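# Move bottle TB from fridge bin to bench

## Task

Remove the bottle marked TB from the bin inside the refrigerator and set it upright on the bench, keep the other bottle upright inside the refrigerator, and close the refrigerator door. If neither bottle carries the letters TB, leave both inside, close the door, and press the CALL key on the operator panel until it latches down. A wrong call cannot be reversed.

## Robot and tools

ROBOT. Two arms, left_arm and right_arm, each stand on a carriage of one shared floor track. left_rail carries left_arm and is always the one toward +y; right_rail carries right_arm. These names do not match image sides. Each arm base sits at x = 0, y = its carriage position_m, z = 0.04 m, facing +x. Each arm ends in a two-finger gripper whose fingers point along the gripper's own +z and open and close along its y. The fingers can fold: grip with the outer quarter of the pads for a true squeeze; grips near the palm may be loose or slip, and pressing fingertips into a surface folds them quietly.

SCENE FRAME. Fixed to the table: table top z = 0, +z up, +x where the arms face, +y to their left. The track runs along y at x = 0 (y = 0 mid-track); the table edge is at x = 0.17 m. Results give end_effector_position in metres (the point between closed pads), end_effector_quat_wxyz and velocities in this frame.

execute_actions. Arguments: actions (a list run in order) and optional cameras (names, ["all"] or []). Each action may hold rows, steps, until, and rail commands. rows: up to 15 rows, one per control step (1/30 s). Each row is always 18 numbers in [-1, 1], both arms together: left dx, dy, dz, rx, ry, rz, left gripper position, force_limit, speed, then the same nine for the right. The six pose numbers are an offset, not a pose, measured from that arm's Hand target as it was when the action began, in that Hand target's own axes; every row counts from that same start. 1.0 = 0.6 m for dx/dy/dz and 180 degrees for rx/ry/rz, which form one rotation vector. Repeating an offset in a new action moves further. All six zero re-commands the current Hand target. Gripper position: +1 fully open (140 mm), about -0.8 pads touching, -1 close until blocked. force_limit: -1 about 14 N, 0 about 40 N, +1 about 58 N (faster closes grip harder). speed: -1 about 30 mm/s, 0 about 140, +1 about 250. To leave a gripper alone, resend its last three numbers; 0 is a real command. steps: 1 to 450, at least one per row, default 15; after the last row the arm keeps heading to that row's target. Ramp offsets gradually (0.01 more per row is 0.18 m/s) to avoid shaking a held part loose.
Rails: {"left_rail": {"position_m": ...}} is an absolute carriage place in metres (left_rail -0.8 to 1.5, right_rail -1.5 to 0.8), plus speed_m_s 0.01 to 1 and acceleration_factor 0.1 to 1; {"stop": true} brakes it. Keep carriages at least 0.78 m apart. Then wait with {"steps": n, "until": {"left_rail": {"position_status": ["!=", "moving"]}}}. A drive carries the arm in its pose and row targets ride along. Let it arrive before aiming at scene points or finishing. until reads rail fields only; {"all": {"status": "ended"}} and {"any": ...} also exist.

move. target: one 18-number row or a list of up to 15, same layout and offset meaning, all counted from the starting Hand targets. speed: m/s, 0.002 to 3.6, default 0.25. blend: corner rounding in m for lists. stop_force: 3 to 120 N, ends an arm's path on contact along its travel; leave it out when backing off something. zero: with stop_force, true re-zeros first. blocking=false returns early; then call wait or stop before new rows or moves. Paths are straight, do not avoid obstacles, and have a 10 s cap. Avoid paths close by an arm's own base. The result adds a move: line (done, off_target, held, fault, moving) and limits.

wait: seconds 0 to 10. stop: brakes a running move. zoom_image: camera plus region [x0, y0, x1, y1] in pixels, at most 504 square, from the latest image. Cameras: cam_high, cam_bench_left, cam_bench_mid, cam_bench_right (504x504), cam_left_wrist, cam_right_wrist (896x504). zero_wrist_force: arm. finished_scene: ends the scene irreversibly; the goal must hold without the robot.

RESULTS. Hand target: the pose next offsets start from. Joint positions per arm: rail (m), then six joints (rad); Joint velocities similarly. object_status: 0 moving, 1 blocked while opening, 2 blocked while closing (a grip, what you want after -1), 3 reached position or pads met. position_measured in counts: 3 open, 139 about 60 mm, 230 pads met. Wrist force/torque in gripper axes. Rail position_status: moving, done, contact_stop, time_out, stopped, stopped_with_arm, stopped_for_other_arm, stopped_for_other_carriage; position_answer taken or not_taken (resend once standing).

AVOID. Anything leaving the table (track or metal strip counts) fails. Avoid drops, slams, fast hits and hard pressing: a target slightly beyond a firm contact can trigger a fault stop (net force near 150 N, or wrist torque near 14.5 N m), stopping the arm 10 s. Keep arms from touching each other. Don't hold heavy parts off-centre or twist stiff things. Orientation commands clip to 32 degrees per step. Long stretched holding heats motors (MOTOR HOT, then brake stop).

Each tool is called after ">>>" by a JSON object that holds its "api" and its "payload".

## Session

>>> {"api": "execute_actions", "payload": {"actions": []}}

Scene clock: 0.00 s.
left_arm: end_effector_position=(+0.3456, +1.3680, +0.5800) position_measured=3 object_status=3 end_effector_quat_wxyz=(+0.000, +0.000, +1.000, +0.000) | right_arm: end_effector_position=(+0.3456, -1.2547, +0.5800) position_measured=3 object_status=3 end_effector_quat_wxyz=(+0.000, +0.000, +1.000, +0.000)
Joint positions: left_arm=[1.341 -0.316 -1.725 0.971 -0.816 -1.571 -0.316] | right_arm=[-1.282 -0.316 -1.725 0.971 -0.816 -1.571 -0.316]
Joint velocities: within noise
Joint torques (N m): no reading
Wrist force (N): no reading
Wrist torque (N m): no reading
Wrist force, peak (N): no reading
Hand target: left_arm +0.3456, +1.3680, +0.5800; +0.000, +0.000, +1.000, +0.000 | right_arm +0.3456, -1.2547, +0.5800; +0.000, +0.000, +1.000, +0.000
Tool commands: left_gripper/position=+1.0 left_gripper/force_limit=+1.0 left_gripper/speed=+1.0 right_gripper/position=+1.0 right_gripper/force_limit=+1.0 right_gripper/speed=+1.0
left_rail: position_m=1.341 position_status=done
right_rail: position_m=-1.282 position_status=done

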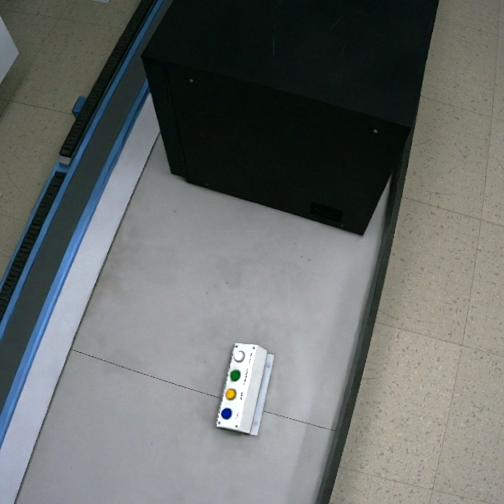

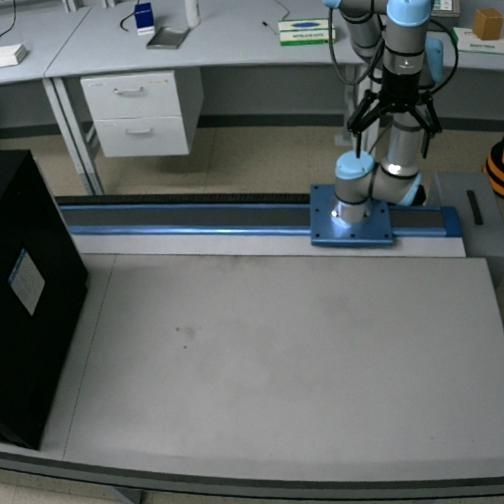

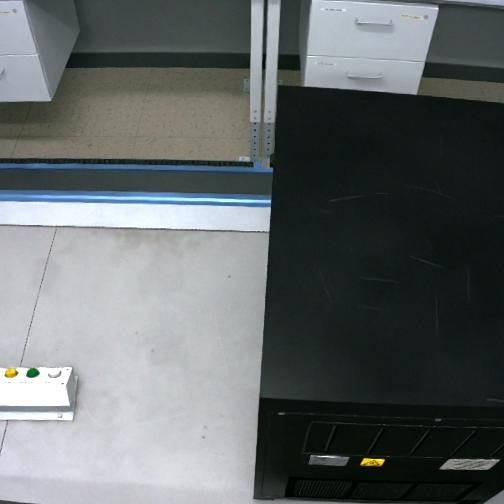

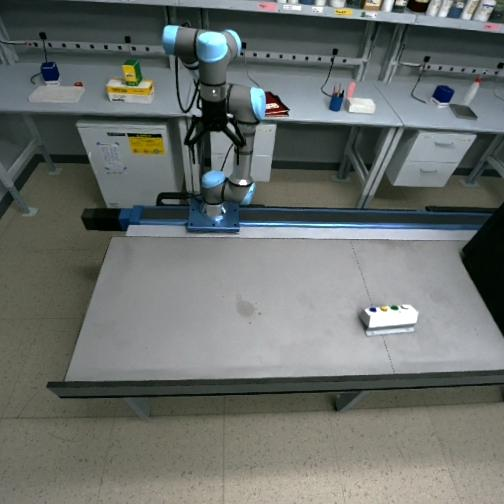

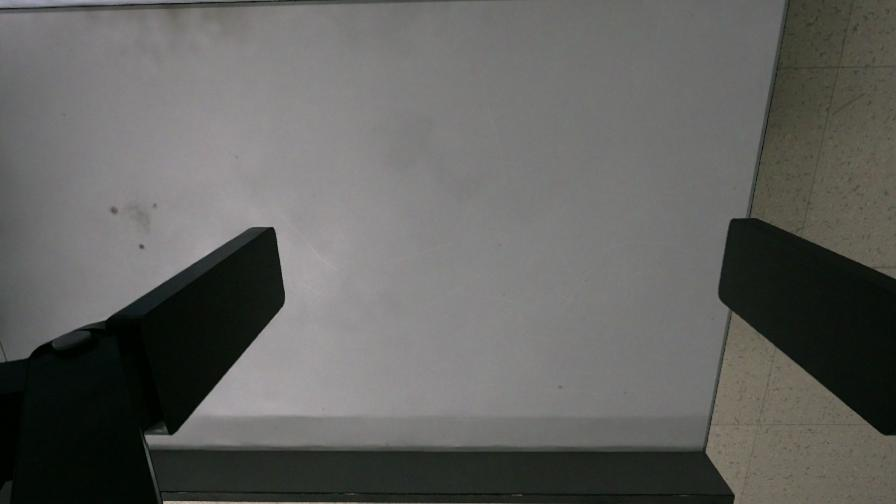

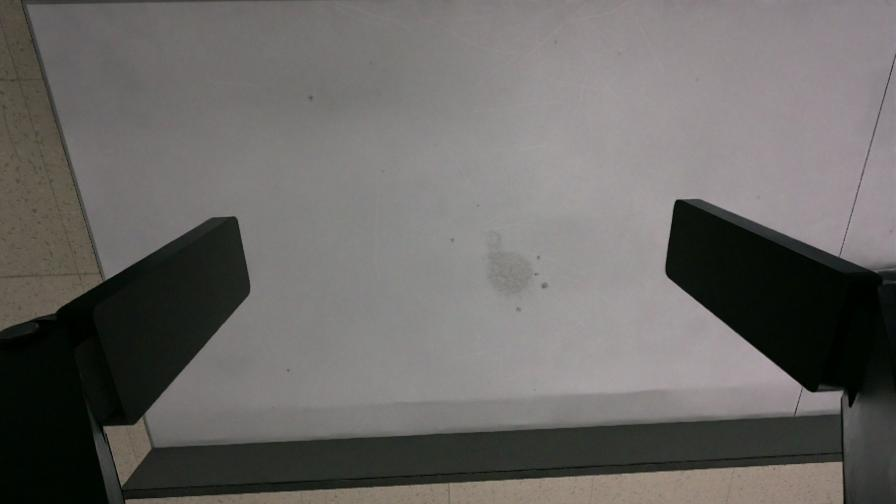

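>>> {"api": "zoom_image", "payload": {"camera": "cam_high", "region": [130, 0, 450, 250]}}

>>> {"api": "zoom_image", "payload": {"camera": "cam_bench_mid", "region": [252, 60, 504, 504]}}

>>> {"api": "zoom_image", "payload": {"camera": "cam_bench_left", "region": [0, 140, 150, 460]}}

>>> {"api": "zoom_image", "payload": {"camera": "cam_high", "region": [190, 330, 300, 450]}}

Scaled by 1.575 from the camera's 504x504 image, which has a finer 720x720 frame.

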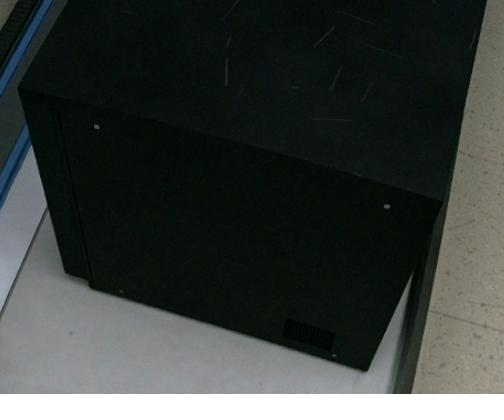

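Scaled by 1.135 from the camera's 504x504 image, which has a finer 720x720 frame.

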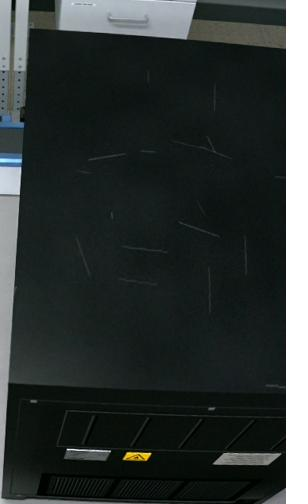

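Scaled by 1.575 from the camera's 504x504 image, which has a finer 720x720 frame.

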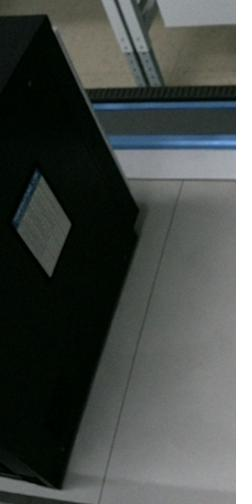

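Scaled by 4.200 from the camera's 504x504 image, which has a finer 720x720 frame.

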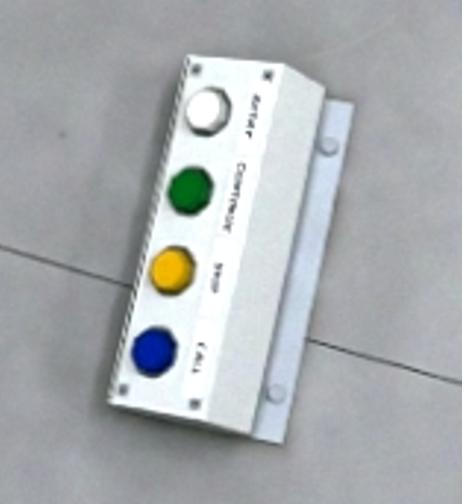

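>>> {"api": "execute_actions", "payload": {"actions": [{"right_rail":{"position_m":-0.8},"steps":150,"until":{"right_rail":{"position_status":["!=","moving"]}}}]}}

>>> {"api": "move", "payload": {"target": [[-0.17,-0.42,0.05,0.13,-0.225,0.13,1,1,1,-0.17,0.42,0.05,-0.13,-0.225,-0.13,1,1,1],[0.33,-0.79,0.217,0.26,-0.45,0.26,1,1,1,0.33,0.79,0.217,-0.26,-0.45,-0.26,1,1,1]], "blend": 0.05, "speed": 0.4, "cameras": ["cam_left_wrist","cam_right_wrist","cam_bench_mid"]}}

Scene clock: 26.97 s.
left_arm: end_effector_position=(+0.3456, +1.3680, +0.5800) position_measured=3 object_status=3 end_effector_quat_wxyz=(+0.000, +0.000, +1.000, +0.000) | right_arm: end_effector_position=(+0.3456, -0.7728, +0.5800) position_measured=3 object_status=3 end_effector_quat_wxyz=(+0.000, +0.000, +1.000, +0.000)
Joint positions: left_arm=[1.341 -0.316 -1.725 0.971 -0.816 -1.571 -0.316] | right_arm=[-0.8 -0.316 -1.725 0.971 -0.816 -1.571 -0.316]
Joint torques (N m): left_arm=[0.78 -12.52 -17.9 -3.04 0.18 -0.01] | right_arm=[-2.01 -12.57 -20.13 -3.3 0.05 -0.12]
Wrist force (N): left_arm=[-0.1 -0.1 0.1] | right_arm=[0.0 0.1 0.1]
Wrist torque (N m): left_arm=[-0.02 0.03 0.00] | right_arm=[0.01 0.00 0.00]
Wrist force, peak (N): left_arm=[0.2 0.7 -0.2] | right_arm=[-1.0 4.8 0.2]
Hand target: left_arm +0.3456, +1.3680, +0.5800; +0.000, +0.000, +1.000, +0.000 | right_arm +0.3456, -0.7728, +0.5800; +0.000, +0.000, +1.000, +0.000
Tool commands: left_gripper/position=+1.0 left_gripper/force_limit=+1.0 left_gripper/speed=+1.0 right_gripper/position=+1.0 right_gripper/force_limit=+1.0 right_gripper/speed=+1.0
left_rail: position_m=1.341 position_status=done
right_rail: position_m=-0.800 position_status=done

Scene clock: 31.20 s.
left_arm: end_effector_position=(+0.1475, +0.8945, +0.4497) position_measured=3 object_status=3 end_effector_quat_wxyz=(+0.607, +0.356, +0.618, -0.350) | right_arm: end_effector_position=(+0.1476, -0.2988, +0.4498) position_measured=3 object_status=3 end_effector_quat_wxyz=(+0.613, -0.354, +0.612, +0.354)
Joint positions: left_arm=[1.341 -2.469 -2.142 2.689 -3.57 -0.148 -0.116] | right_arm=[-0.8 0.99 -1.804 2.551 -3.889 -1.512 -0.001]
Joint torques (N m): left_arm=[15.13 12.12 -31.5 -2.76 -1.6 2.76] | right_arm=[6.26 -0.88 -28.06 -6.14 -2.45 -1.83]
Wrist force (N): left_arm=[-0.9 -1.0 0.5] | right_arm=[-6.9 0.0 1.0]
Wrist torque (N m): left_arm=[-0.29 -0.32 -0.17] | right_arm=[0.56 1.10 0.43]
Wrist force, peak (N): left_arm=[-1.4 -0.7 0.7] | right_arm=[-7.1 0.0 1.1]
Hand target: left_arm +0.1476, +0.8940, +0.4498; +0.613, +0.354, +0.612, -0.354 | right_arm +0.1476, -0.2988, +0.4498; +0.613, -0.354, +0.612, +0.354
Off the commanded pose: left_arm 0.000 m, 1 deg | right_arm 0.000 m, 0 deg.
left_rail: position_m=1.341 position_status=done
right_rail: position_m=-0.800 position_status=done
move: done
Images, in order (width x height): cam_bench_mid 504x504, cam_left_wrist 896x504, cam_right_wrist 896x504.

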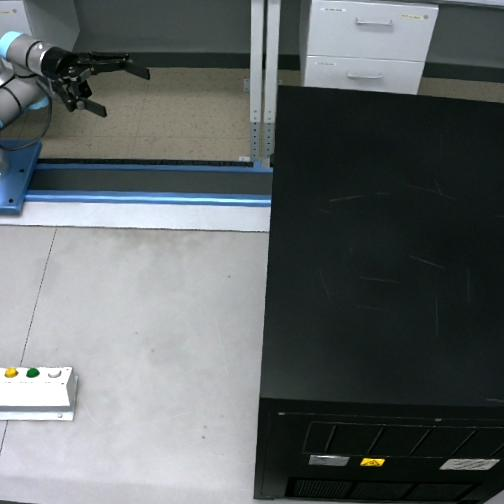

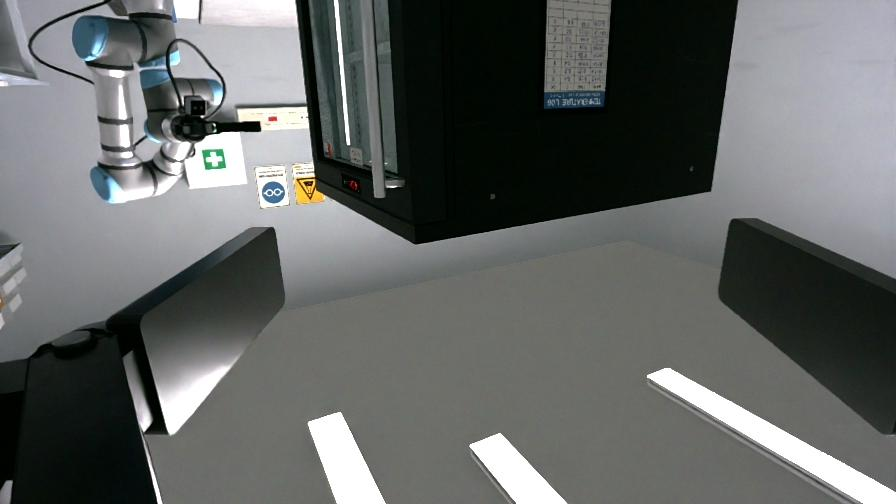

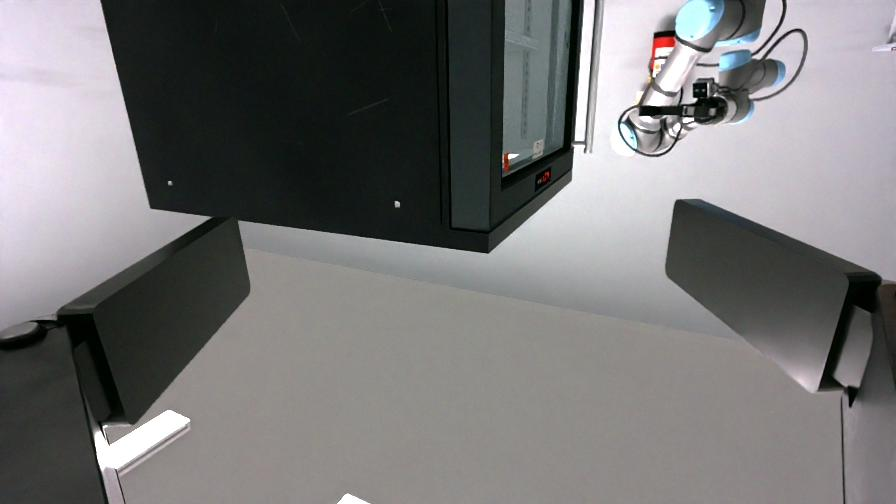

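>>> {"api": "move", "payload": {"target": [0,-0.535,-0.405,0,0.257,0.955,1,1,1,0,0,0,0,0,0,1,1,1], "speed": 0.5}}

>>> {"api": "execute_actions", "payload": {"actions": [{"left_rail":{"position_m":0.95},"right_rail":{"position_m":-1.3},"steps":150,"until":{"all":{"status":"ended"}}}], "cameras": ["cam_left_wrist","cam_bench_mid"]}}

Scene clock: 42.13 s.
left_arm: end_effector_position=(-0.2518, +0.9445, +0.4492) position_measured=3 object_status=3 end_effector_quat_wxyz=(+0.194, +0.689, -0.172, +0.677) | right_arm: end_effector_position=(+0.1476, -0.2988, +0.4498) position_measured=3 object_status=3 end_effector_quat_wxyz=(+0.613, -0.354, +0.612, +0.354)
Joint positions: left_arm=[1.341 -2.943 -1.005 1.568 -3.715 0.849 3.114] | right_arm=[-0.8 0.99 -1.804 2.551 -3.89 -1.513 -0.001]
Joint torques (N m): left_arm=[-12.05 -32.51 -28.92 4.07 1.98 2.97] | right_arm=[6.5 -1.85 -27.79 -6.16 -2.39 -1.79]
Wrist force (N): left_arm=[-0.5 -1.2 3.8] | right_arm=[-6.9 0.0 1.0]
Wrist torque (N m): left_arm=[-0.04 0.27 -0.18] | right_arm=[0.55 1.09 0.43]
Wrist force, peak (N): left_arm=[-4.1 -1.3 1.6] | right_arm=[-7.2 0.3 1.3]
Hand target: left_arm -0.2518, +0.9445, +0.4492; +0.194, +0.689, -0.172, +0.677 | right_arm +0.1476, -0.2988, +0.4498; +0.613, -0.354, +0.612, +0.354
Off the commanded pose: left_arm 0.000 m, 0 deg | right_arm 0.000 m, 0 deg.
left_rail: position_m=1.341 position_status=done
right_rail: position_m=-0.800 position_status=done
move: done

Scene clock: 43.70 s.
left_arm: end_effector_position=(-0.2518, +0.5538, +0.4492) position_measured=3 object_status=3 end_effector_quat_wxyz=(+0.194, +0.689, -0.172, +0.677) | right_arm: end_effector_position=(+0.1476, -0.7988, +0.4499) position_measured=3 object_status=3 end_effector_quat_wxyz=(+0.613, -0.354, +0.611, +0.354)
Joint positions: left_arm=[0.95 -2.943 -1.005 1.568 -3.715 0.849 3.115] | right_arm=[-1.3 0.99 -1.804 2.551 -3.89 -1.513 -0.001]
Joint torques (N m): left_arm=[9.39 -41.43 -24.31 2.85 -0.65 2.59] | right_arm=[-2.78 -3.23 -12.43 -1.31 -1.03 -1.71]
Wrist force (N): left_arm=[-0.1 -1.1 4.1] | right_arm=[-7.0 -0.1 1.2]
Wrist torque (N m): left_arm=[-0.01 0.18 -0.18] | right_arm=[0.53 1.10 0.43]
Wrist force, peak (N): left_arm=[-0.4 0.6 5.1] | right_arm=[-7.1 1.2 2.7]
Hand target: left_arm -0.2518, +0.5538, +0.4492; +0.194, +0.689, -0.172, +0.677 | right_arm +0.1476, -0.7988, +0.4498; +0.613, -0.354, +0.612, +0.354
Tool commands: left_gripper/position=+1.0 left_gripper/force_limit=+1.0 left_gripper/speed=+1.0 right_gripper/position=+1.0 right_gripper/force_limit=+1.0 right_gripper/speed=+1.0
Off the commanded pose: left_arm 0.000 m, 0 deg | right_arm 0.000 m, 0 deg.
left_rail: position_m=0.950 position_status=done
right_rail: position_m=-1.300 position_status=done
Images, in order (width x height): cam_bench_mid 504x504, cam_left_wrist 896x504.

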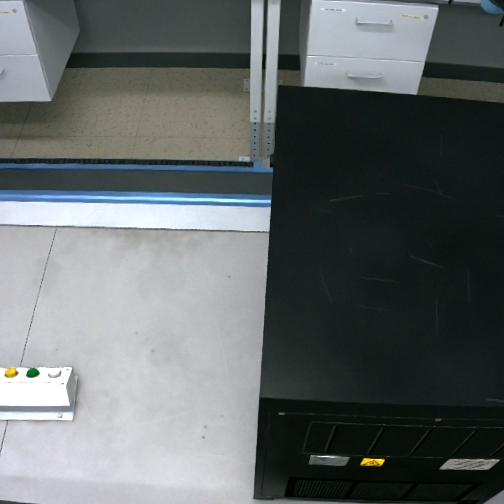

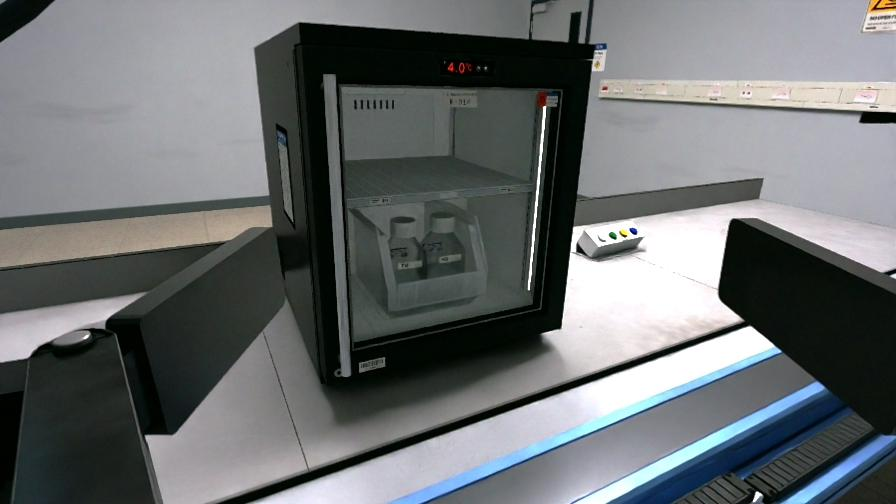

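>>> {"api": "zoom_image", "payload": {"camera": "cam_left_wrist", "region": [340, 190, 500, 320]}}

>>> {"api": "zoom_image", "payload": {"camera": "cam_left_wrist", "region": [240, 40, 400, 400]}}

Scaled by 3.150 from the camera's 896x504 image, which has a finer 1280x720 frame.

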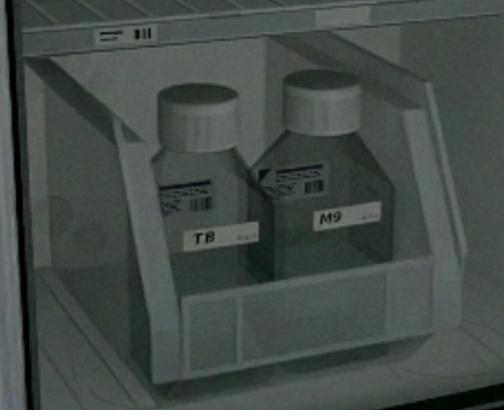

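Scaled by 1.400 from the camera's 896x504 image, which has a finer 1280x720 frame.

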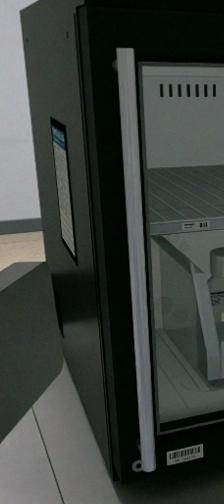

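>>> {"api": "move", "payload": {"target": [-0.215,-0.12,0.40,0.1667,0,0,1,1,1,0,0,0,0,0,0,1,1,1], "speed": 0.3, "cameras": ["cam_left_wrist"]}}

Scene clock: 70.80 s.
left_arm: end_effector_position=(-0.0111, +0.4930, +0.3162) position_measured=3 object_status=3 end_effector_quat_wxyz=(+0.009, +0.715, +0.009, +0.699) | right_arm: end_effector_position=(+0.1476, -0.7988, +0.4498) position_measured=3 object_status=3 end_effector_quat_wxyz=(+0.613, -0.354, +0.612, +0.354)
Joint positions: left_arm=[0.95 -2.425 -0.833 1.678 -4.017 0.855 3.136] | right_arm=[-1.3 0.99 -1.804 2.551 -3.89 -1.513 -0.001]
Joint torques (N m): left_arm=[15.2 -34.95 -26.17 0.12 -2.12 2.96] | right_arm=[-8.07 -1.57 -11.7 0.82 2.42 -1.7]
Wrist force (N): left_arm=[-0.1 -1.1 3.7] | right_arm=[-6.9 0.2 0.9]
Wrist torque (N m): left_arm=[-0.06 0.18 -0.18] | right_arm=[0.60 1.09 0.43]
Wrist force, peak (N): left_arm=[-0.9 -0.5 5.9] | right_arm=[-7.3 0.1 0.9]
Hand target: left_arm -0.0110, +0.4929, +0.3161; +0.009, +0.715, +0.009, +0.699 | right_arm +0.1476, -0.7988, +0.4498; +0.613, -0.354, +0.612, +0.354
Off the commanded pose: left_arm 0.000 m, 0 deg | right_arm 0.000 m, 0 deg.
left_rail: position_m=0.950 position_status=done
right_rail: position_m=-1.300 position_status=done
move: done
Images, in order (width x height): cam_left_wrist 896x504.

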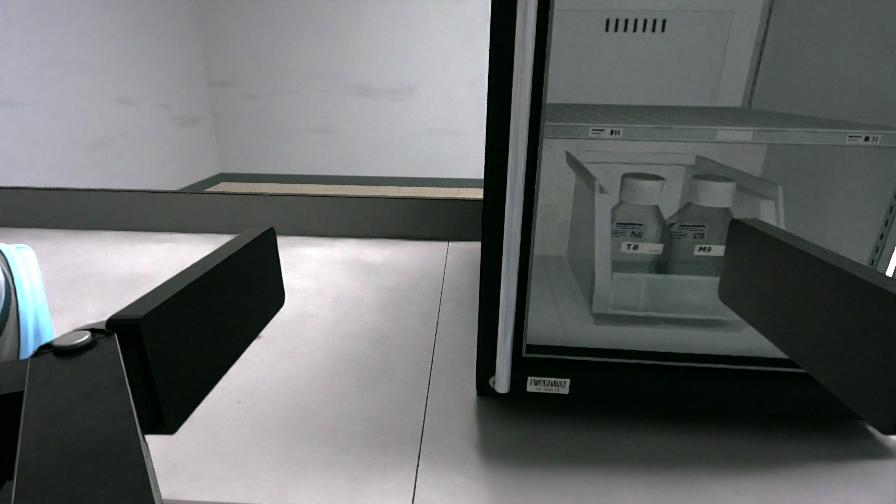

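>>> {"api": "zoom_image", "payload": {"camera": "cam_left_wrist", "region": [590, 140, 760, 330]}}

Scaled by 2.653 from the camera's 896x504 image, which has a finer 1280x720 frame.

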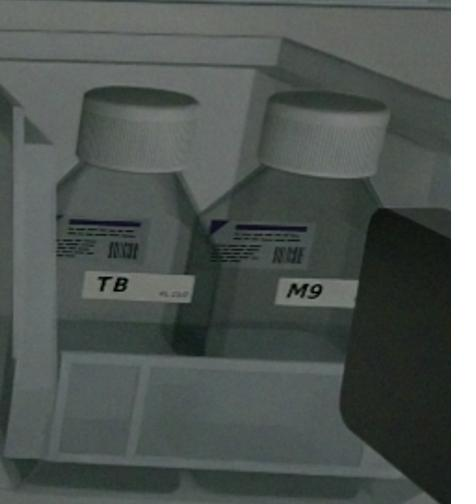

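>>> {"api": "move", "payload": {"target": [0,0.05,0.25,0,0,0,1,1,1,0,0,0,0,0,0,1,1,1], "cameras": ["cam_left_wrist"]}}

Scene clock: 76.80 s.
left_arm: end_effector_position=(+0.1389, +0.4631, +0.3134) position_measured=3 object_status=3 end_effector_quat_wxyz=(+0.009, +0.715, +0.009, +0.699) | right_arm: end_effector_position=(+0.1476, -0.7988, +0.4498) position_measured=3 object_status=3 end_effector_quat_wxyz=(+0.613, -0.354, +0.612, +0.354)
Joint positions: left_arm=[0.95 -2.172 -0.893 1.816 -4.105 0.602 3.15] | right_arm=[-1.3 0.99 -1.804 2.551 -3.89 -1.513 -0.001]
Joint torques (N m): left_arm=[14.42 -33.17 -24.78 -0.17 -2.29 3.03] | right_arm=[-9.45 -2.87 -10.63 0.69 2.36 -1.54]
Wrist force (N): left_arm=[-0.3 -1.3 4.1] | right_arm=[-7.1 -0.1 0.9]
Wrist torque (N m): left_arm=[-0.12 0.23 -0.21] | right_arm=[0.54 1.12 0.43]
Wrist force, peak (N): left_arm=[-0.3 -1.3 5.6] | right_arm=[-7.2 0.0 1.0]
Hand target: left_arm +0.1390, +0.4631, +0.3134; +0.009, +0.715, +0.009, +0.699 | right_arm +0.1476, -0.7988, +0.4498; +0.613, -0.354, +0.612, +0.354
Off the commanded pose: left_arm 0.000 m, 0 deg | right_arm 0.000 m, 0 deg.
left_rail: position_m=0.950 position_status=done
right_rail: position_m=-1.300 position_status=done
move: done
Images, in order (width x height): cam_left_wrist 896x504.

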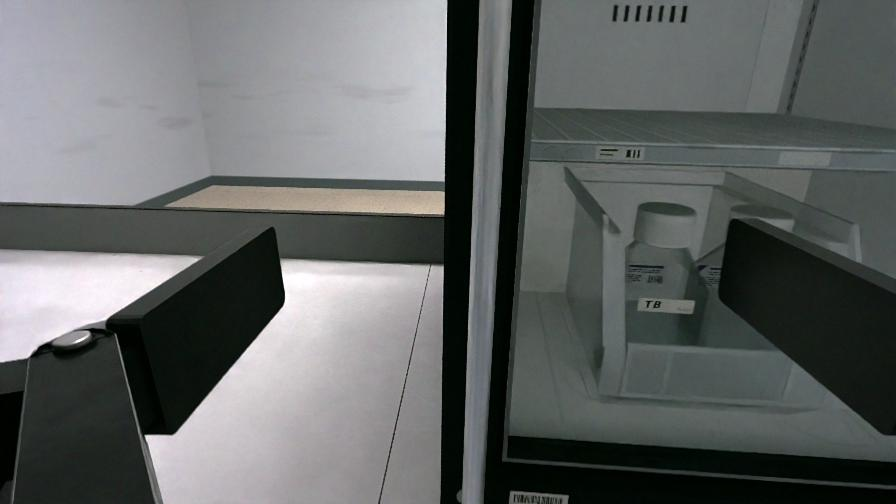

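>>> {"api": "move", "payload": {"target": [0,0,0.115,0,0,0,1,1,1,0,0,0,0,0,0,1,1,1], "speed": 0.1, "stop_force": 10, "cameras": ["cam_left_wrist"]}}

Scene clock: 81.83 s.
left_arm: end_effector_position=(+0.2080, +0.4631, +0.3118) position_measured=3 object_status=3 end_effector_quat_wxyz=(+0.009, +0.715, +0.009, +0.699) | right_arm: end_effector_position=(+0.1476, -0.7988, +0.4498) position_measured=3 object_status=3 end_effector_quat_wxyz=(+0.613, -0.354, +0.612, +0.354)
Joint positions: left_arm=[0.95 -2.05 -0.917 1.873 -4.148 0.48 3.161] | right_arm=[-1.3 0.99 -1.804 2.551 -3.89 -1.513 -0.001]
Joint torques (N m): left_arm=[16.09 -48.38 1.35 -0.49 -2.19 2.82] | right_arm=[-8.65 -4.31 -11.73 0.64 2.47 -1.63]
Wrist force (N): left_arm=[-0.2 -1.1 3.8] | right_arm=[-7.1 0.2 1.0]
Wrist torque (N m): left_arm=[-0.06 0.23 -0.20] | right_arm=[0.61 1.12 0.43]
Wrist force, peak (N): left_arm=[-0.4 -1.3 4.8] | right_arm=[-7.2 0.2 1.1]
Hand target: left_arm +0.2080, +0.4631, +0.3118; +0.009, +0.715, +0.009, +0.699 | right_arm +0.1476, -0.7988, +0.4498; +0.613, -0.354, +0.612, +0.354
Off the commanded pose: left_arm 0.000 m, 0 deg | right_arm 0.000 m, 0 deg.
left_rail: position_m=0.950 position_status=done
right_rail: position_m=-1.300 position_status=done
move: done
Images, in order (width x height): cam_left_wrist 896x504.

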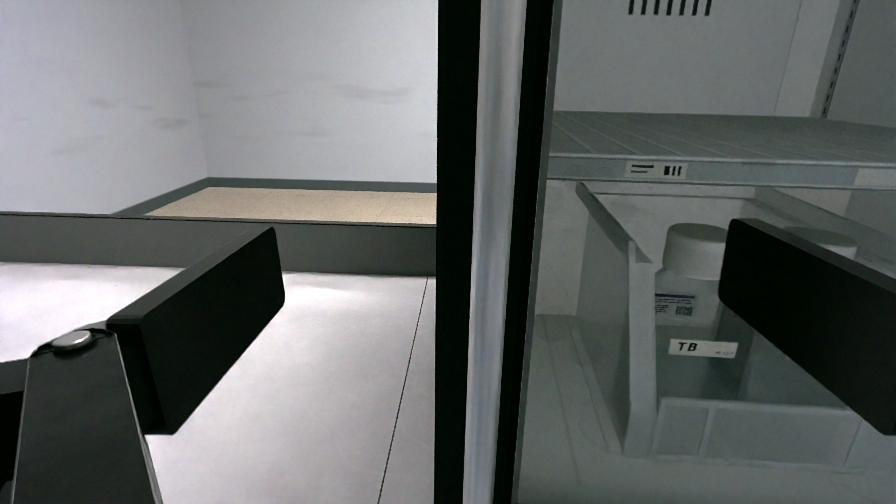

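>>> {"api": "move", "payload": {"target": [0,0.006,0.017,0,0,0,1,1,1,0,0,0,0,0,0,1,1,1], "speed": 0.1}}

>>> {"api": "execute_actions", "payload": {"actions": [{"rows":[[0,0,0,0,0,0,-1,-0.3,-0.9,0,0,0,0,0,0,1,1,1]],"steps":150}], "cameras": ["cam_left_wrist"]}}

Scene clock: 85.63 s.
left_arm: end_effector_position=(+0.2181, +0.4595, +0.3117) position_measured=3 object_status=3 end_effector_quat_wxyz=(+0.009, +0.715, +0.009, +0.699) | right_arm: end_effector_position=(+0.1476, -0.7988, +0.4498) position_measured=3 object_status=3 end_effector_quat_wxyz=(+0.613, -0.354, +0.612, +0.354)
Joint positions: left_arm=[0.95 -2.028 -0.914 1.868 -4.147 0.459 3.163] | right_arm=[-1.3 0.99 -1.804 2.551 -3.89 -1.513 -0.001]
Joint torques (N m): left_arm=[13.15 -31.75 -22.51 3.27 -2.29 2.79] | right_arm=[-9.07 -4.43 -11.75 0.87 2.39 -1.5]
Wrist force (N): left_arm=[-0.2 -1.1 3.9] | right_arm=[-7.0 0.2 1.1]
Wrist torque (N m): left_arm=[-0.06 0.22 -0.19] | right_arm=[0.61 1.11 0.43]
Wrist force, peak (N): left_arm=[-0.2 -1.3 4.3] | right_arm=[-7.1 0.2 1.1]
Hand target: left_arm +0.2182, +0.4595, +0.3117; +0.009, +0.715, +0.009, +0.699 | right_arm +0.1476, -0.7988, +0.4498; +0.613, -0.354, +0.612, +0.354
Off the commanded pose: left_arm 0.000 m, 0 deg | right_arm 0.000 m, 0 deg.
left_rail: position_m=0.950 position_status=done
right_rail: position_m=-1.300 position_status=done
move: done

Scene clock: 90.83 s.
left_arm: end_effector_position=(+0.2182, +0.4596, +0.3117) position_measured=208 object_status=2 end_effector_quat_wxyz=(+0.009, +0.715, +0.009, +0.699) | right_arm: end_effector_position=(+0.1476, -0.7988, +0.4498) position_measured=3 object_status=3 end_effector_quat_wxyz=(+0.613, -0.354, +0.612, +0.354)
Joint positions: left_arm=[0.95 -2.028 -0.914 1.868 -4.147 0.458 3.163] | right_arm=[-1.3 0.99 -1.804 2.551 -3.89 -1.513 -0.001]
Joint torques (N m): left_arm=[-14.07 -31.22 -24.68 3.18 -15.05 0] | right_arm=[-9.32 -6.24 -11.32 0.6 2.39 -1.45]
Wrist force (N): left_arm=[5.0 -35.8 -4.0] | right_arm=[-6.9 0.0 0.9]
Wrist torque (N m): left_arm=[0.94 0.13 0.05] | right_arm=[0.55 1.09 0.43]
Wrist force, peak (N): left_arm=[5.0 -36.2 -4.2] | right_arm=[-7.2 0.0 1.0]
Hand target: left_arm +0.2182, +0.4595, +0.3117; +0.009, +0.715, +0.009, +0.699 | right_arm +0.1476, -0.7988, +0.4498; +0.613, -0.354, +0.612, +0.354
Off the commanded pose: left_arm 0.000 m, 0 deg | right_arm 0.000 m, 0 deg.
left_rail: position_m=0.950 position_status=done
right_rail: position_m=-1.300 position_status=done
Images, in order (width x height): cam_left_wrist 896x504.

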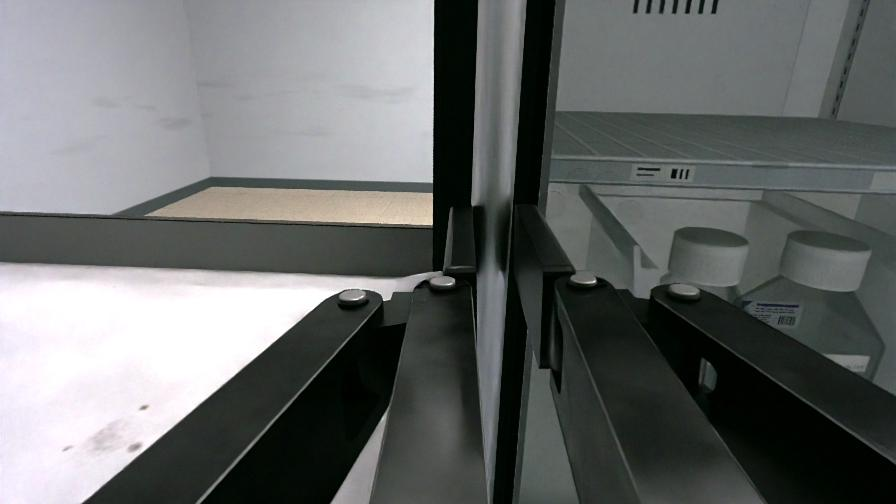

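>>> {"api": "move", "payload": {"target": [0,-0.006,0,0,0,0,-1,-0.3,-0.9,0,0,0,0,0,0,1,1,1], "speed": 0.03}}

>>> {"api": "execute_actions", "payload": {"actions": [{"rows":[[0,0,0,0,0,0,-0.98,0.6,-0.9,0,0,0,0,0,0,1,1,1]],"steps":40}]}}

Scene clock: 97.30 s.
left_arm: end_effector_position=(+0.2182, +0.4630, +0.3116) position_measured=210 object_status=2 end_effector_quat_wxyz=(+0.009, +0.715, +0.009, +0.699) | right_arm: end_effector_position=(+0.1476, -0.7988, +0.4498) position_measured=3 object_status=3 end_effector_quat_wxyz=(+0.613, -0.354, +0.612, +0.354)
Joint positions: left_arm=[0.95 -2.031 -0.919 1.879 -4.153 0.461 3.163] | right_arm=[-1.3 0.99 -1.804 2.551 -3.89 -1.513 -0.001]
Joint torques (N m): left_arm=[-8.25 -51.09 0.63 -0.08 1.83 -2.37] | right_arm=[-9.77 -7.66 -11.94 0.82 2.49 -1.21]
Wrist force (N): left_arm=[-4.1 -1.3 2.4] | right_arm=[-7.0 0.0 0.8]
Wrist torque (N m): left_arm=[-0.04 0.11 0.02] | right_arm=[0.56 1.12 0.43]
Wrist force, peak (N): left_arm=[5.2 -36.2 -4.0] | right_arm=[-7.2 0.2 1.0]
Hand target: left_arm +0.2182, +0.4631, +0.3116; +0.009, +0.715, +0.009, +0.699 | right_arm +0.1476, -0.7988, +0.4498; +0.613, -0.354, +0.612, +0.354
Off the commanded pose: left_arm 0.000 m, 0 deg | right_arm 0.000 m, 0 deg.
left_rail: position_m=0.950 position_status=done
right_rail: position_m=-1.300 position_status=done
move: done

Scene clock: 98.83 s.
left_arm: end_effector_position=(+0.2182, +0.4631, +0.3116) position_measured=213 object_status=2 end_effector_quat_wxyz=(+0.009, +0.715, +0.009, +0.699) | right_arm: end_effector_position=(+0.1476, -0.7988, +0.4498) position_measured=3 object_status=3 end_effector_quat_wxyz=(+0.613, -0.354, +0.612, +0.354)
Joint positions: left_arm=[0.95 -2.031 -0.919 1.879 -4.153 0.462 3.163] | right_arm=[-1.3 0.99 -1.804 2.551 -3.89 -1.513 -0.001]
Joint torques (N m): left_arm=[-2.95 -49.54 1.69 -0.03 1.68 -2.35] | right_arm=[-8.6 -7.35 -11.41 0.56 2.58 -1.27]
Wrist force (N): left_arm=[-3.6 -1.3 -2.9] | right_arm=[-6.9 0.2 1.0]
Wrist torque (N m): left_arm=[0.11 0.01 0.11] | right_arm=[0.60 1.09 0.43]
Wrist force, peak (N): left_arm=[-4.5 -0.8 3.0] | right_arm=[-7.1 0.2 1.1]
Hand target: left_arm +0.2182, +0.4631, +0.3116; +0.009, +0.715, +0.009, +0.699 | right_arm +0.1476, -0.7988, +0.4498; +0.613, -0.354, +0.612, +0.354
Off the commanded pose: left_arm 0.000 m, 0 deg | right_arm 0.000 m, 0 deg.
left_rail: position_m=0.950 position_status=done
right_rail: position_m=-1.300 position_status=done

Centred grip. Pull.

>>> {"api": "move", "payload": {"target": [[0,0.006,-0.066,0.0278,0,0,-0.98,0.6,-0.9,0,0,0,0,0,0,1,1,1],[0,0.035,-0.132,0.0556,0,0,-0.98,0.6,-0.9,0,0,0,0,0,0,1,1,1],[0,0.093,-0.253,0.111,0,0,-0.98,0.6,-0.9,0,0,0,0,0,0,1,1,1],[0,0.172,-0.365,0.1667,0,0,-0.98,0.6,-0.9,0,0,0,0,0,0,1,1,1]], "blend": 0.02, "speed": 0.08, "cameras": ["cam_left_wrist","cam_bench_mid"]}}

Scene clock: 106.30 s.
left_arm: end_effector_position=(-0.0006, +0.3599, +0.3192) position_measured=233 object_status=3 end_effector_quat_wxyz=(-0.177, +0.693, +0.190, +0.673) | right_arm: end_effector_position=(+0.1476, -0.7988, +0.4498) position_measured=3 object_status=3 end_effector_quat_wxyz=(+0.613, -0.354, +0.612, +0.354)
Joint positions: left_arm=[0.95 -2.087 -0.301 0.555 -3.433 1.04 3.15] | right_arm=[-1.3 0.99 -1.804 2.551 -3.89 -1.513 -0.001]
Joint torques (N m): left_arm=[14.29 -53.69 -33.22 4.7 2.13 2.38] | right_arm=[-8.36 -8.86 -11.81 0.74 2.54 -1.38]
Wrist force (N): left_arm=[0.9 -0.6 2.7] | right_arm=[-6.8 -0.1 0.9]
Wrist torque (N m): left_arm=[0.07 -0.08 -0.07] | right_arm=[0.55 1.06 0.43]
Wrist force, peak (N): left_arm=[-1.2 -0.7 -6.4] | right_arm=[-7.2 0.1 1.0]
Hand target: left_arm -0.0006, +0.3598, +0.3192; -0.177, +0.693, +0.190, +0.673 | right_arm +0.1476, -0.7988, +0.4498; +0.613, -0.354, +0.612, +0.354
Off the commanded pose: left_arm 0.000 m, 0 deg | right_arm 0.000 m, 0 deg.
left_rail: position_m=0.950 position_status=done
right_rail: position_m=-1.300 position_status=done
move: done
Images, in order (width x height): cam_bench_mid 504x504, cam_left_wrist 896x504.

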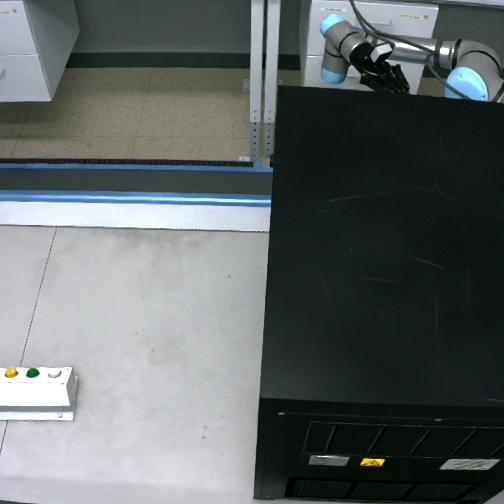

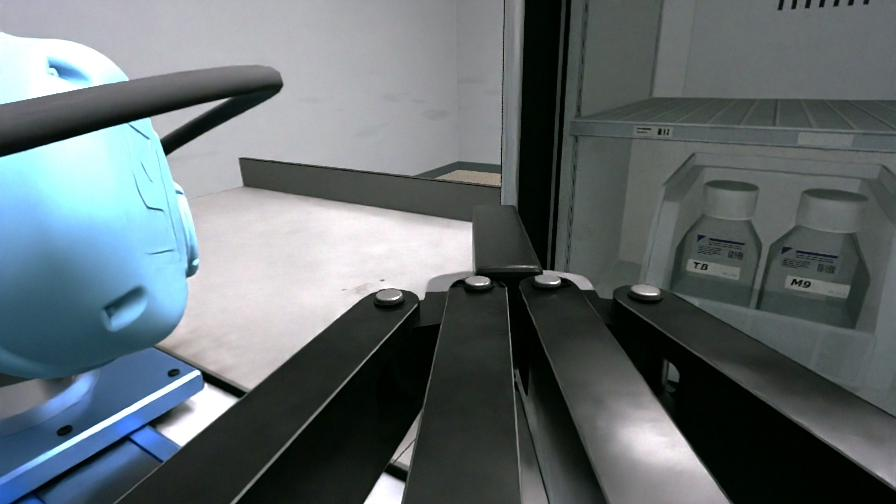

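>>> {"api": "zoom_image", "payload": {"camera": "cam_left_wrist", "region": [440, 0, 896, 300]}}

>>> {"api": "execute_actions", "payload": {"actions": [], "cameras": ["cam_high","cam_bench_right","cam_right_wrist"]}}

Scaled by 1.105 from the camera's 896x504 image, which has a finer 1280x720 frame.

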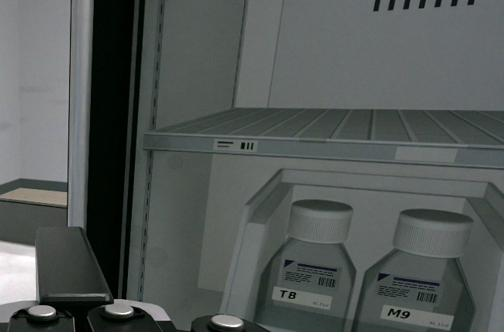

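Scene clock: 108.70 s.
left_arm: end_effector_position=(-0.0006, +0.3598, +0.3192) position_measured=233 object_status=3 end_effector_quat_wxyz=(-0.177, +0.693, +0.190, +0.673) | right_arm: end_effector_position=(+0.1476, -0.7988, +0.4498) position_measured=3 object_status=3 end_effector_quat_wxyz=(+0.613, -0.354, +0.612, +0.354)
Joint positions: left_arm=[0.95 -2.087 -0.3 0.554 -3.433 1.041 3.15] | right_arm=[-1.3 0.99 -1.804 2.551 -3.89 -1.513 -0.001]
Joint velocities: within noise
Joint torques (N m): left_arm=[15.65 -54.92 -33.03 4.69 2.3 2.32] | right_arm=[-8.25 -8.94 -11.17 0.67 2.44 -1.19]
Wrist force (N): left_arm=[1.0 -0.2 2.6] | right_arm=[-6.9 0.0 1.1]
Wrist torque (N m): left_arm=[0.14 -0.09 -0.07] | right_arm=[0.55 1.09 0.43]
Wrist force, peak (N): left_arm=[1.1 -0.5 3.0] | right_arm=[-7.1 0.0 1.1]
Hand target: left_arm -0.0006, +0.3598, +0.3192; -0.177, +0.693, +0.190, +0.673 | right_arm +0.1476, -0.7988, +0.4498; +0.613, -0.354, +0.612, +0.354
Tool commands: left_gripper/position=-0.98 left_gripper/force_limit=+0.6 left_gripper/speed=-0.9 right_gripper/position=+1.0 right_gripper/force_limit=+1.0 right_gripper/speed=+1.0
Off the commanded pose: left_arm 0.000 m, 0 deg | right_arm 0.000 m, 0 deg.
left_rail: position_m=0.950 position_status=done
right_rail: position_m=-1.300 position_status=done
Images, in order (width x height): cam_high 504x504, cam_bench_right 504x504, cam_right_wrist 896x504.

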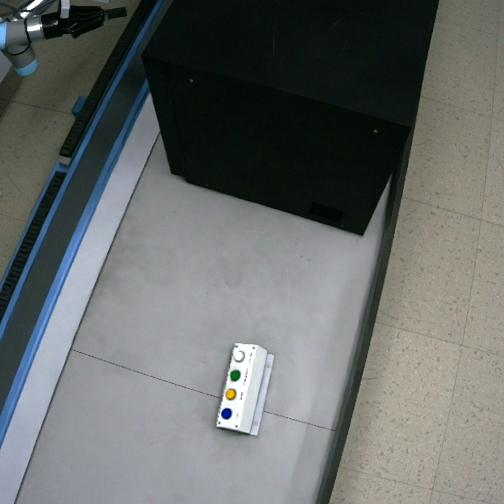

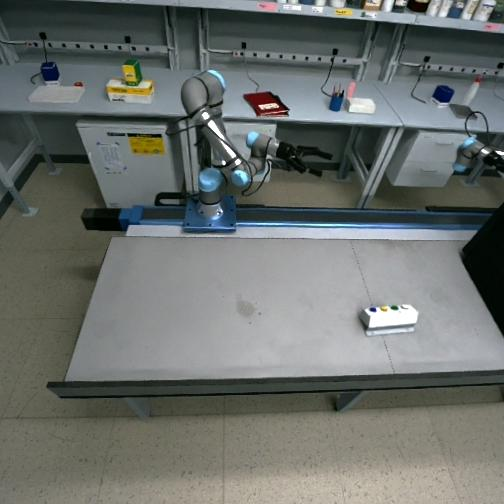

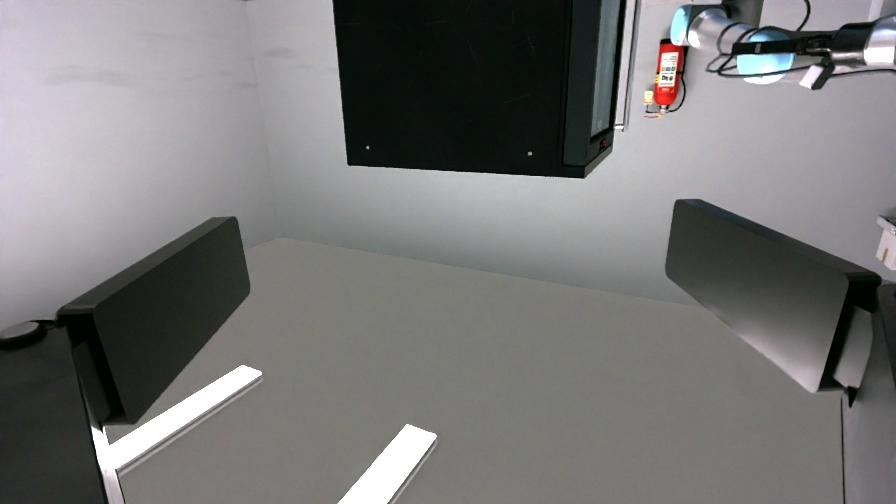

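>>> {"api": "move", "payload": {"target": [[0,-0.0235,0.303,-0.1667,0,0,1,0.6,1,0,0,0,0,0,0,1,1,1],[-0.0125,0.0448,0.4217,-0.1667,0,0,1,0.6,1,0,0,0,0,0,0,1,1,1]], "speed": [0.3,0.1], "cameras": ["cam_left_wrist"]}}

>>> {"api": "execute_actions", "payload": {"actions": [{"rows":[[0,0,0,0,0,0,-1,0.9,-0.8,0,0,0,0,0,0,1,1,1]],"steps":120}], "cameras": ["cam_left_wrist"]}}

Scene clock: 118.23 s.
left_arm: end_effector_position=(+0.2315, +0.4630, +0.3038) position_measured=3 object_status=3 end_effector_quat_wxyz=(+0.009, +0.715, +0.009, +0.699) | right_arm: end_effector_position=(+0.1476, -0.7988, +0.4498) position_measured=3 object_status=3 end_effector_quat_wxyz=(+0.613, -0.354, +0.612, +0.354)
Joint positions: left_arm=[0.95 -2.006 -0.906 1.886 -4.176 0.436 3.166] | right_arm=[-1.3 0.99 -1.804 2.551 -3.89 -1.513 -0.001]
Joint torques (N m): left_arm=[13.78 -30.73 3.28 -0.56 -2.47 2.42] | right_arm=[-9.41 -10.91 -12.54 0.54 2.35 -1.2]
Wrist force (N): left_arm=[0.7 -0.5 2.9] | right_arm=[-7.0 0.1 0.9]
Wrist torque (N m): left_arm=[0.08 0.03 -0.08] | right_arm=[0.57 1.10 0.43]
Wrist force, peak (N): left_arm=[0.9 -1.7 4.2] | right_arm=[-7.2 0.1 0.9]
Hand target: left_arm +0.2316, +0.4630, +0.3038; +0.009, +0.715, +0.009, +0.699 | right_arm +0.1476, -0.7988, +0.4498; +0.613, -0.354, +0.612, +0.354
Off the commanded pose: left_arm 0.000 m, 0 deg | right_arm 0.000 m, 0 deg.
left_rail: position_m=0.950 position_status=done
right_rail: position_m=-1.300 position_status=done
move: done
Images, in order (width x height): cam_left_wrist 896x504.

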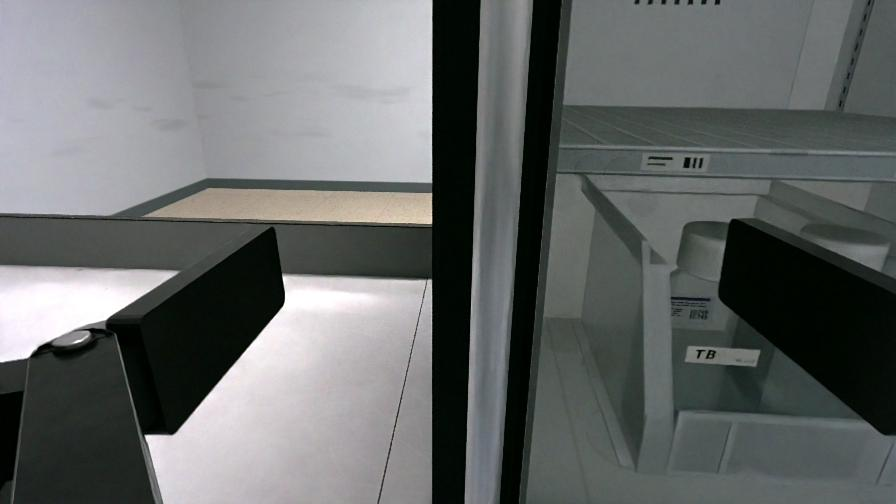

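Scene clock: 122.43 s.
left_arm: end_effector_position=(+0.2316, +0.4630, +0.3038) position_measured=211 object_status=2 end_effector_quat_wxyz=(+0.009, +0.715, +0.009, +0.699) | right_arm: end_effector_position=(+0.1476, -0.7988, +0.4498) position_measured=3 object_status=3 end_effector_quat_wxyz=(+0.613, -0.354, +0.612, +0.354)
Joint positions: left_arm=[0.95 -2.006 -0.906 1.886 -4.176 0.436 3.166] | right_arm=[-1.3 0.99 -1.804 2.551 -3.89 -1.513 -0.001]
Joint torques (N m): left_arm=[8.82 -33.97 -8.53 2.51 -2.44 -1.09] | right_arm=[-8.87 -11.93 -11.39 0.49 2.41 -1.22]
Wrist force (N): left_arm=[1.6 -5.5 0.0] | right_arm=[-7.0 0.4 0.9]
Wrist torque (N m): left_arm=[0.25 -0.03 0.58] | right_arm=[0.63 1.10 0.43]
Wrist force, peak (N): left_arm=[1.3 -5.9 0.0] | right_arm=[-7.2 0.1 1.3]
Hand target: left_arm +0.2316, +0.4630, +0.3038; +0.009, +0.715, +0.009, +0.699 | right_arm +0.1476, -0.7988, +0.4498; +0.613, -0.354, +0.612, +0.354
Off the commanded pose: left_arm 0.000 m, 0 deg | right_arm 0.000 m, 0 deg.
left_rail: position_m=0.950 position_status=done
right_rail: position_m=-1.300 position_status=done
Images, in order (width x height): cam_left_wrist 896x504.

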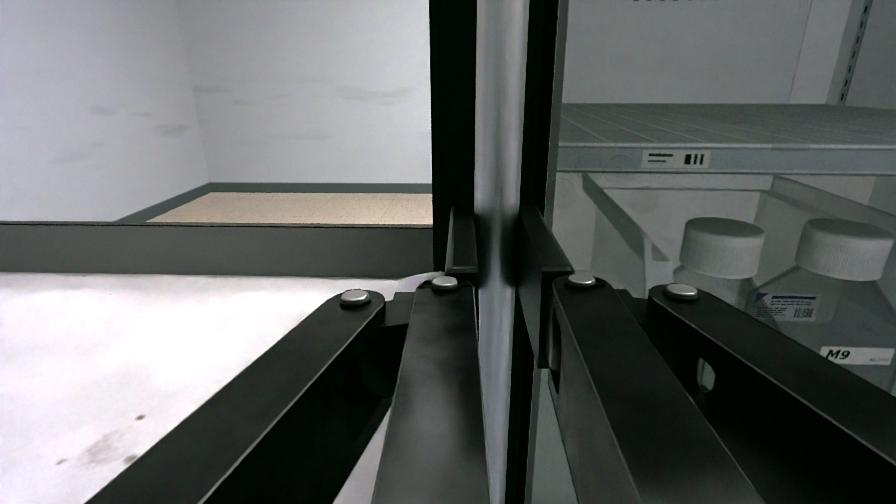

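>>> {"api": "move", "payload": {"target": [0,0.002,-0.04,0.015,0,0,-1,0.9,-0.8,0,0,0,0,0,0,1,1,1], "speed": 0.05, "cameras": ["cam_left_wrist"]}}

Scene clock: 124.93 s.
left_arm: end_effector_position=(+0.2077, +0.4618, +0.3043) position_measured=211 object_status=2 end_effector_quat_wxyz=(-0.008, +0.715, +0.026, +0.698) | right_arm: end_effector_position=(+0.1476, -0.7988, +0.4498) position_measured=3 object_status=3 end_effector_quat_wxyz=(+0.613, -0.354, +0.612, +0.354)
Joint positions: left_arm=[0.95 -2.035 -0.88 1.824 -4.135 0.513 3.16] | right_arm=[-1.3 0.99 -1.804 2.551 -3.89 -1.513 -0.001]
Joint torques (N m): left_arm=[-11.91 -37.98 -25.18 6.15 1.87 -3.69] | right_arm=[-9.14 -11.77 -11.83 0.45 2.39 -1.13]
Wrist force (N): left_arm=[-16.3 0.1 4.7] | right_arm=[-6.8 0.0 1.0]
Wrist torque (N m): left_arm=[0.29 -0.16 0.68] | right_arm=[0.55 1.08 0.43]
Wrist force, peak (N): left_arm=[-16.4 0.4 4.8] | right_arm=[-7.2 0.2 1.1]
Hand target: left_arm +0.2076, +0.4618, +0.3043; -0.008, +0.715, +0.026, +0.698 | right_arm +0.1476, -0.7988, +0.4498; +0.613, -0.354, +0.612, +0.354
Off the commanded pose: left_arm 0.000 m, 0 deg | right_arm 0.000 m, 0 deg.
left_rail: position_m=0.950 position_status=done
right_rail: position_m=-1.300 position_status=done
move: done
Images, in order (width x height): cam_left_wrist 896x504.

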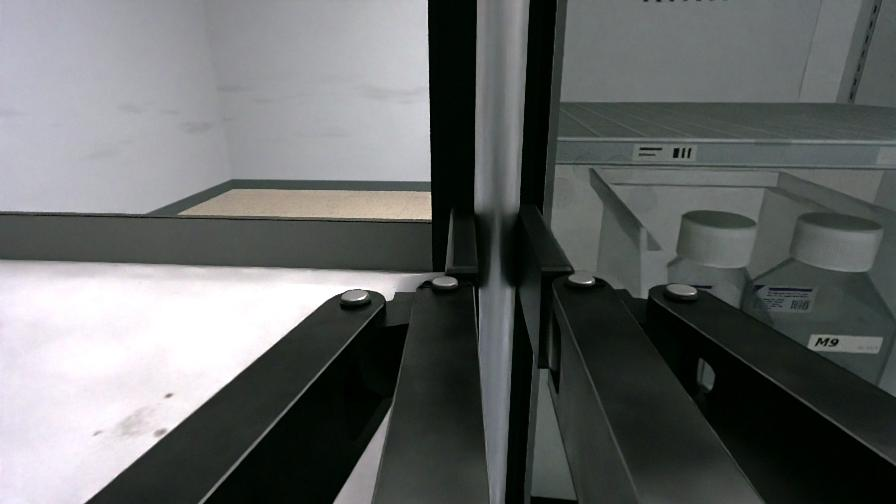

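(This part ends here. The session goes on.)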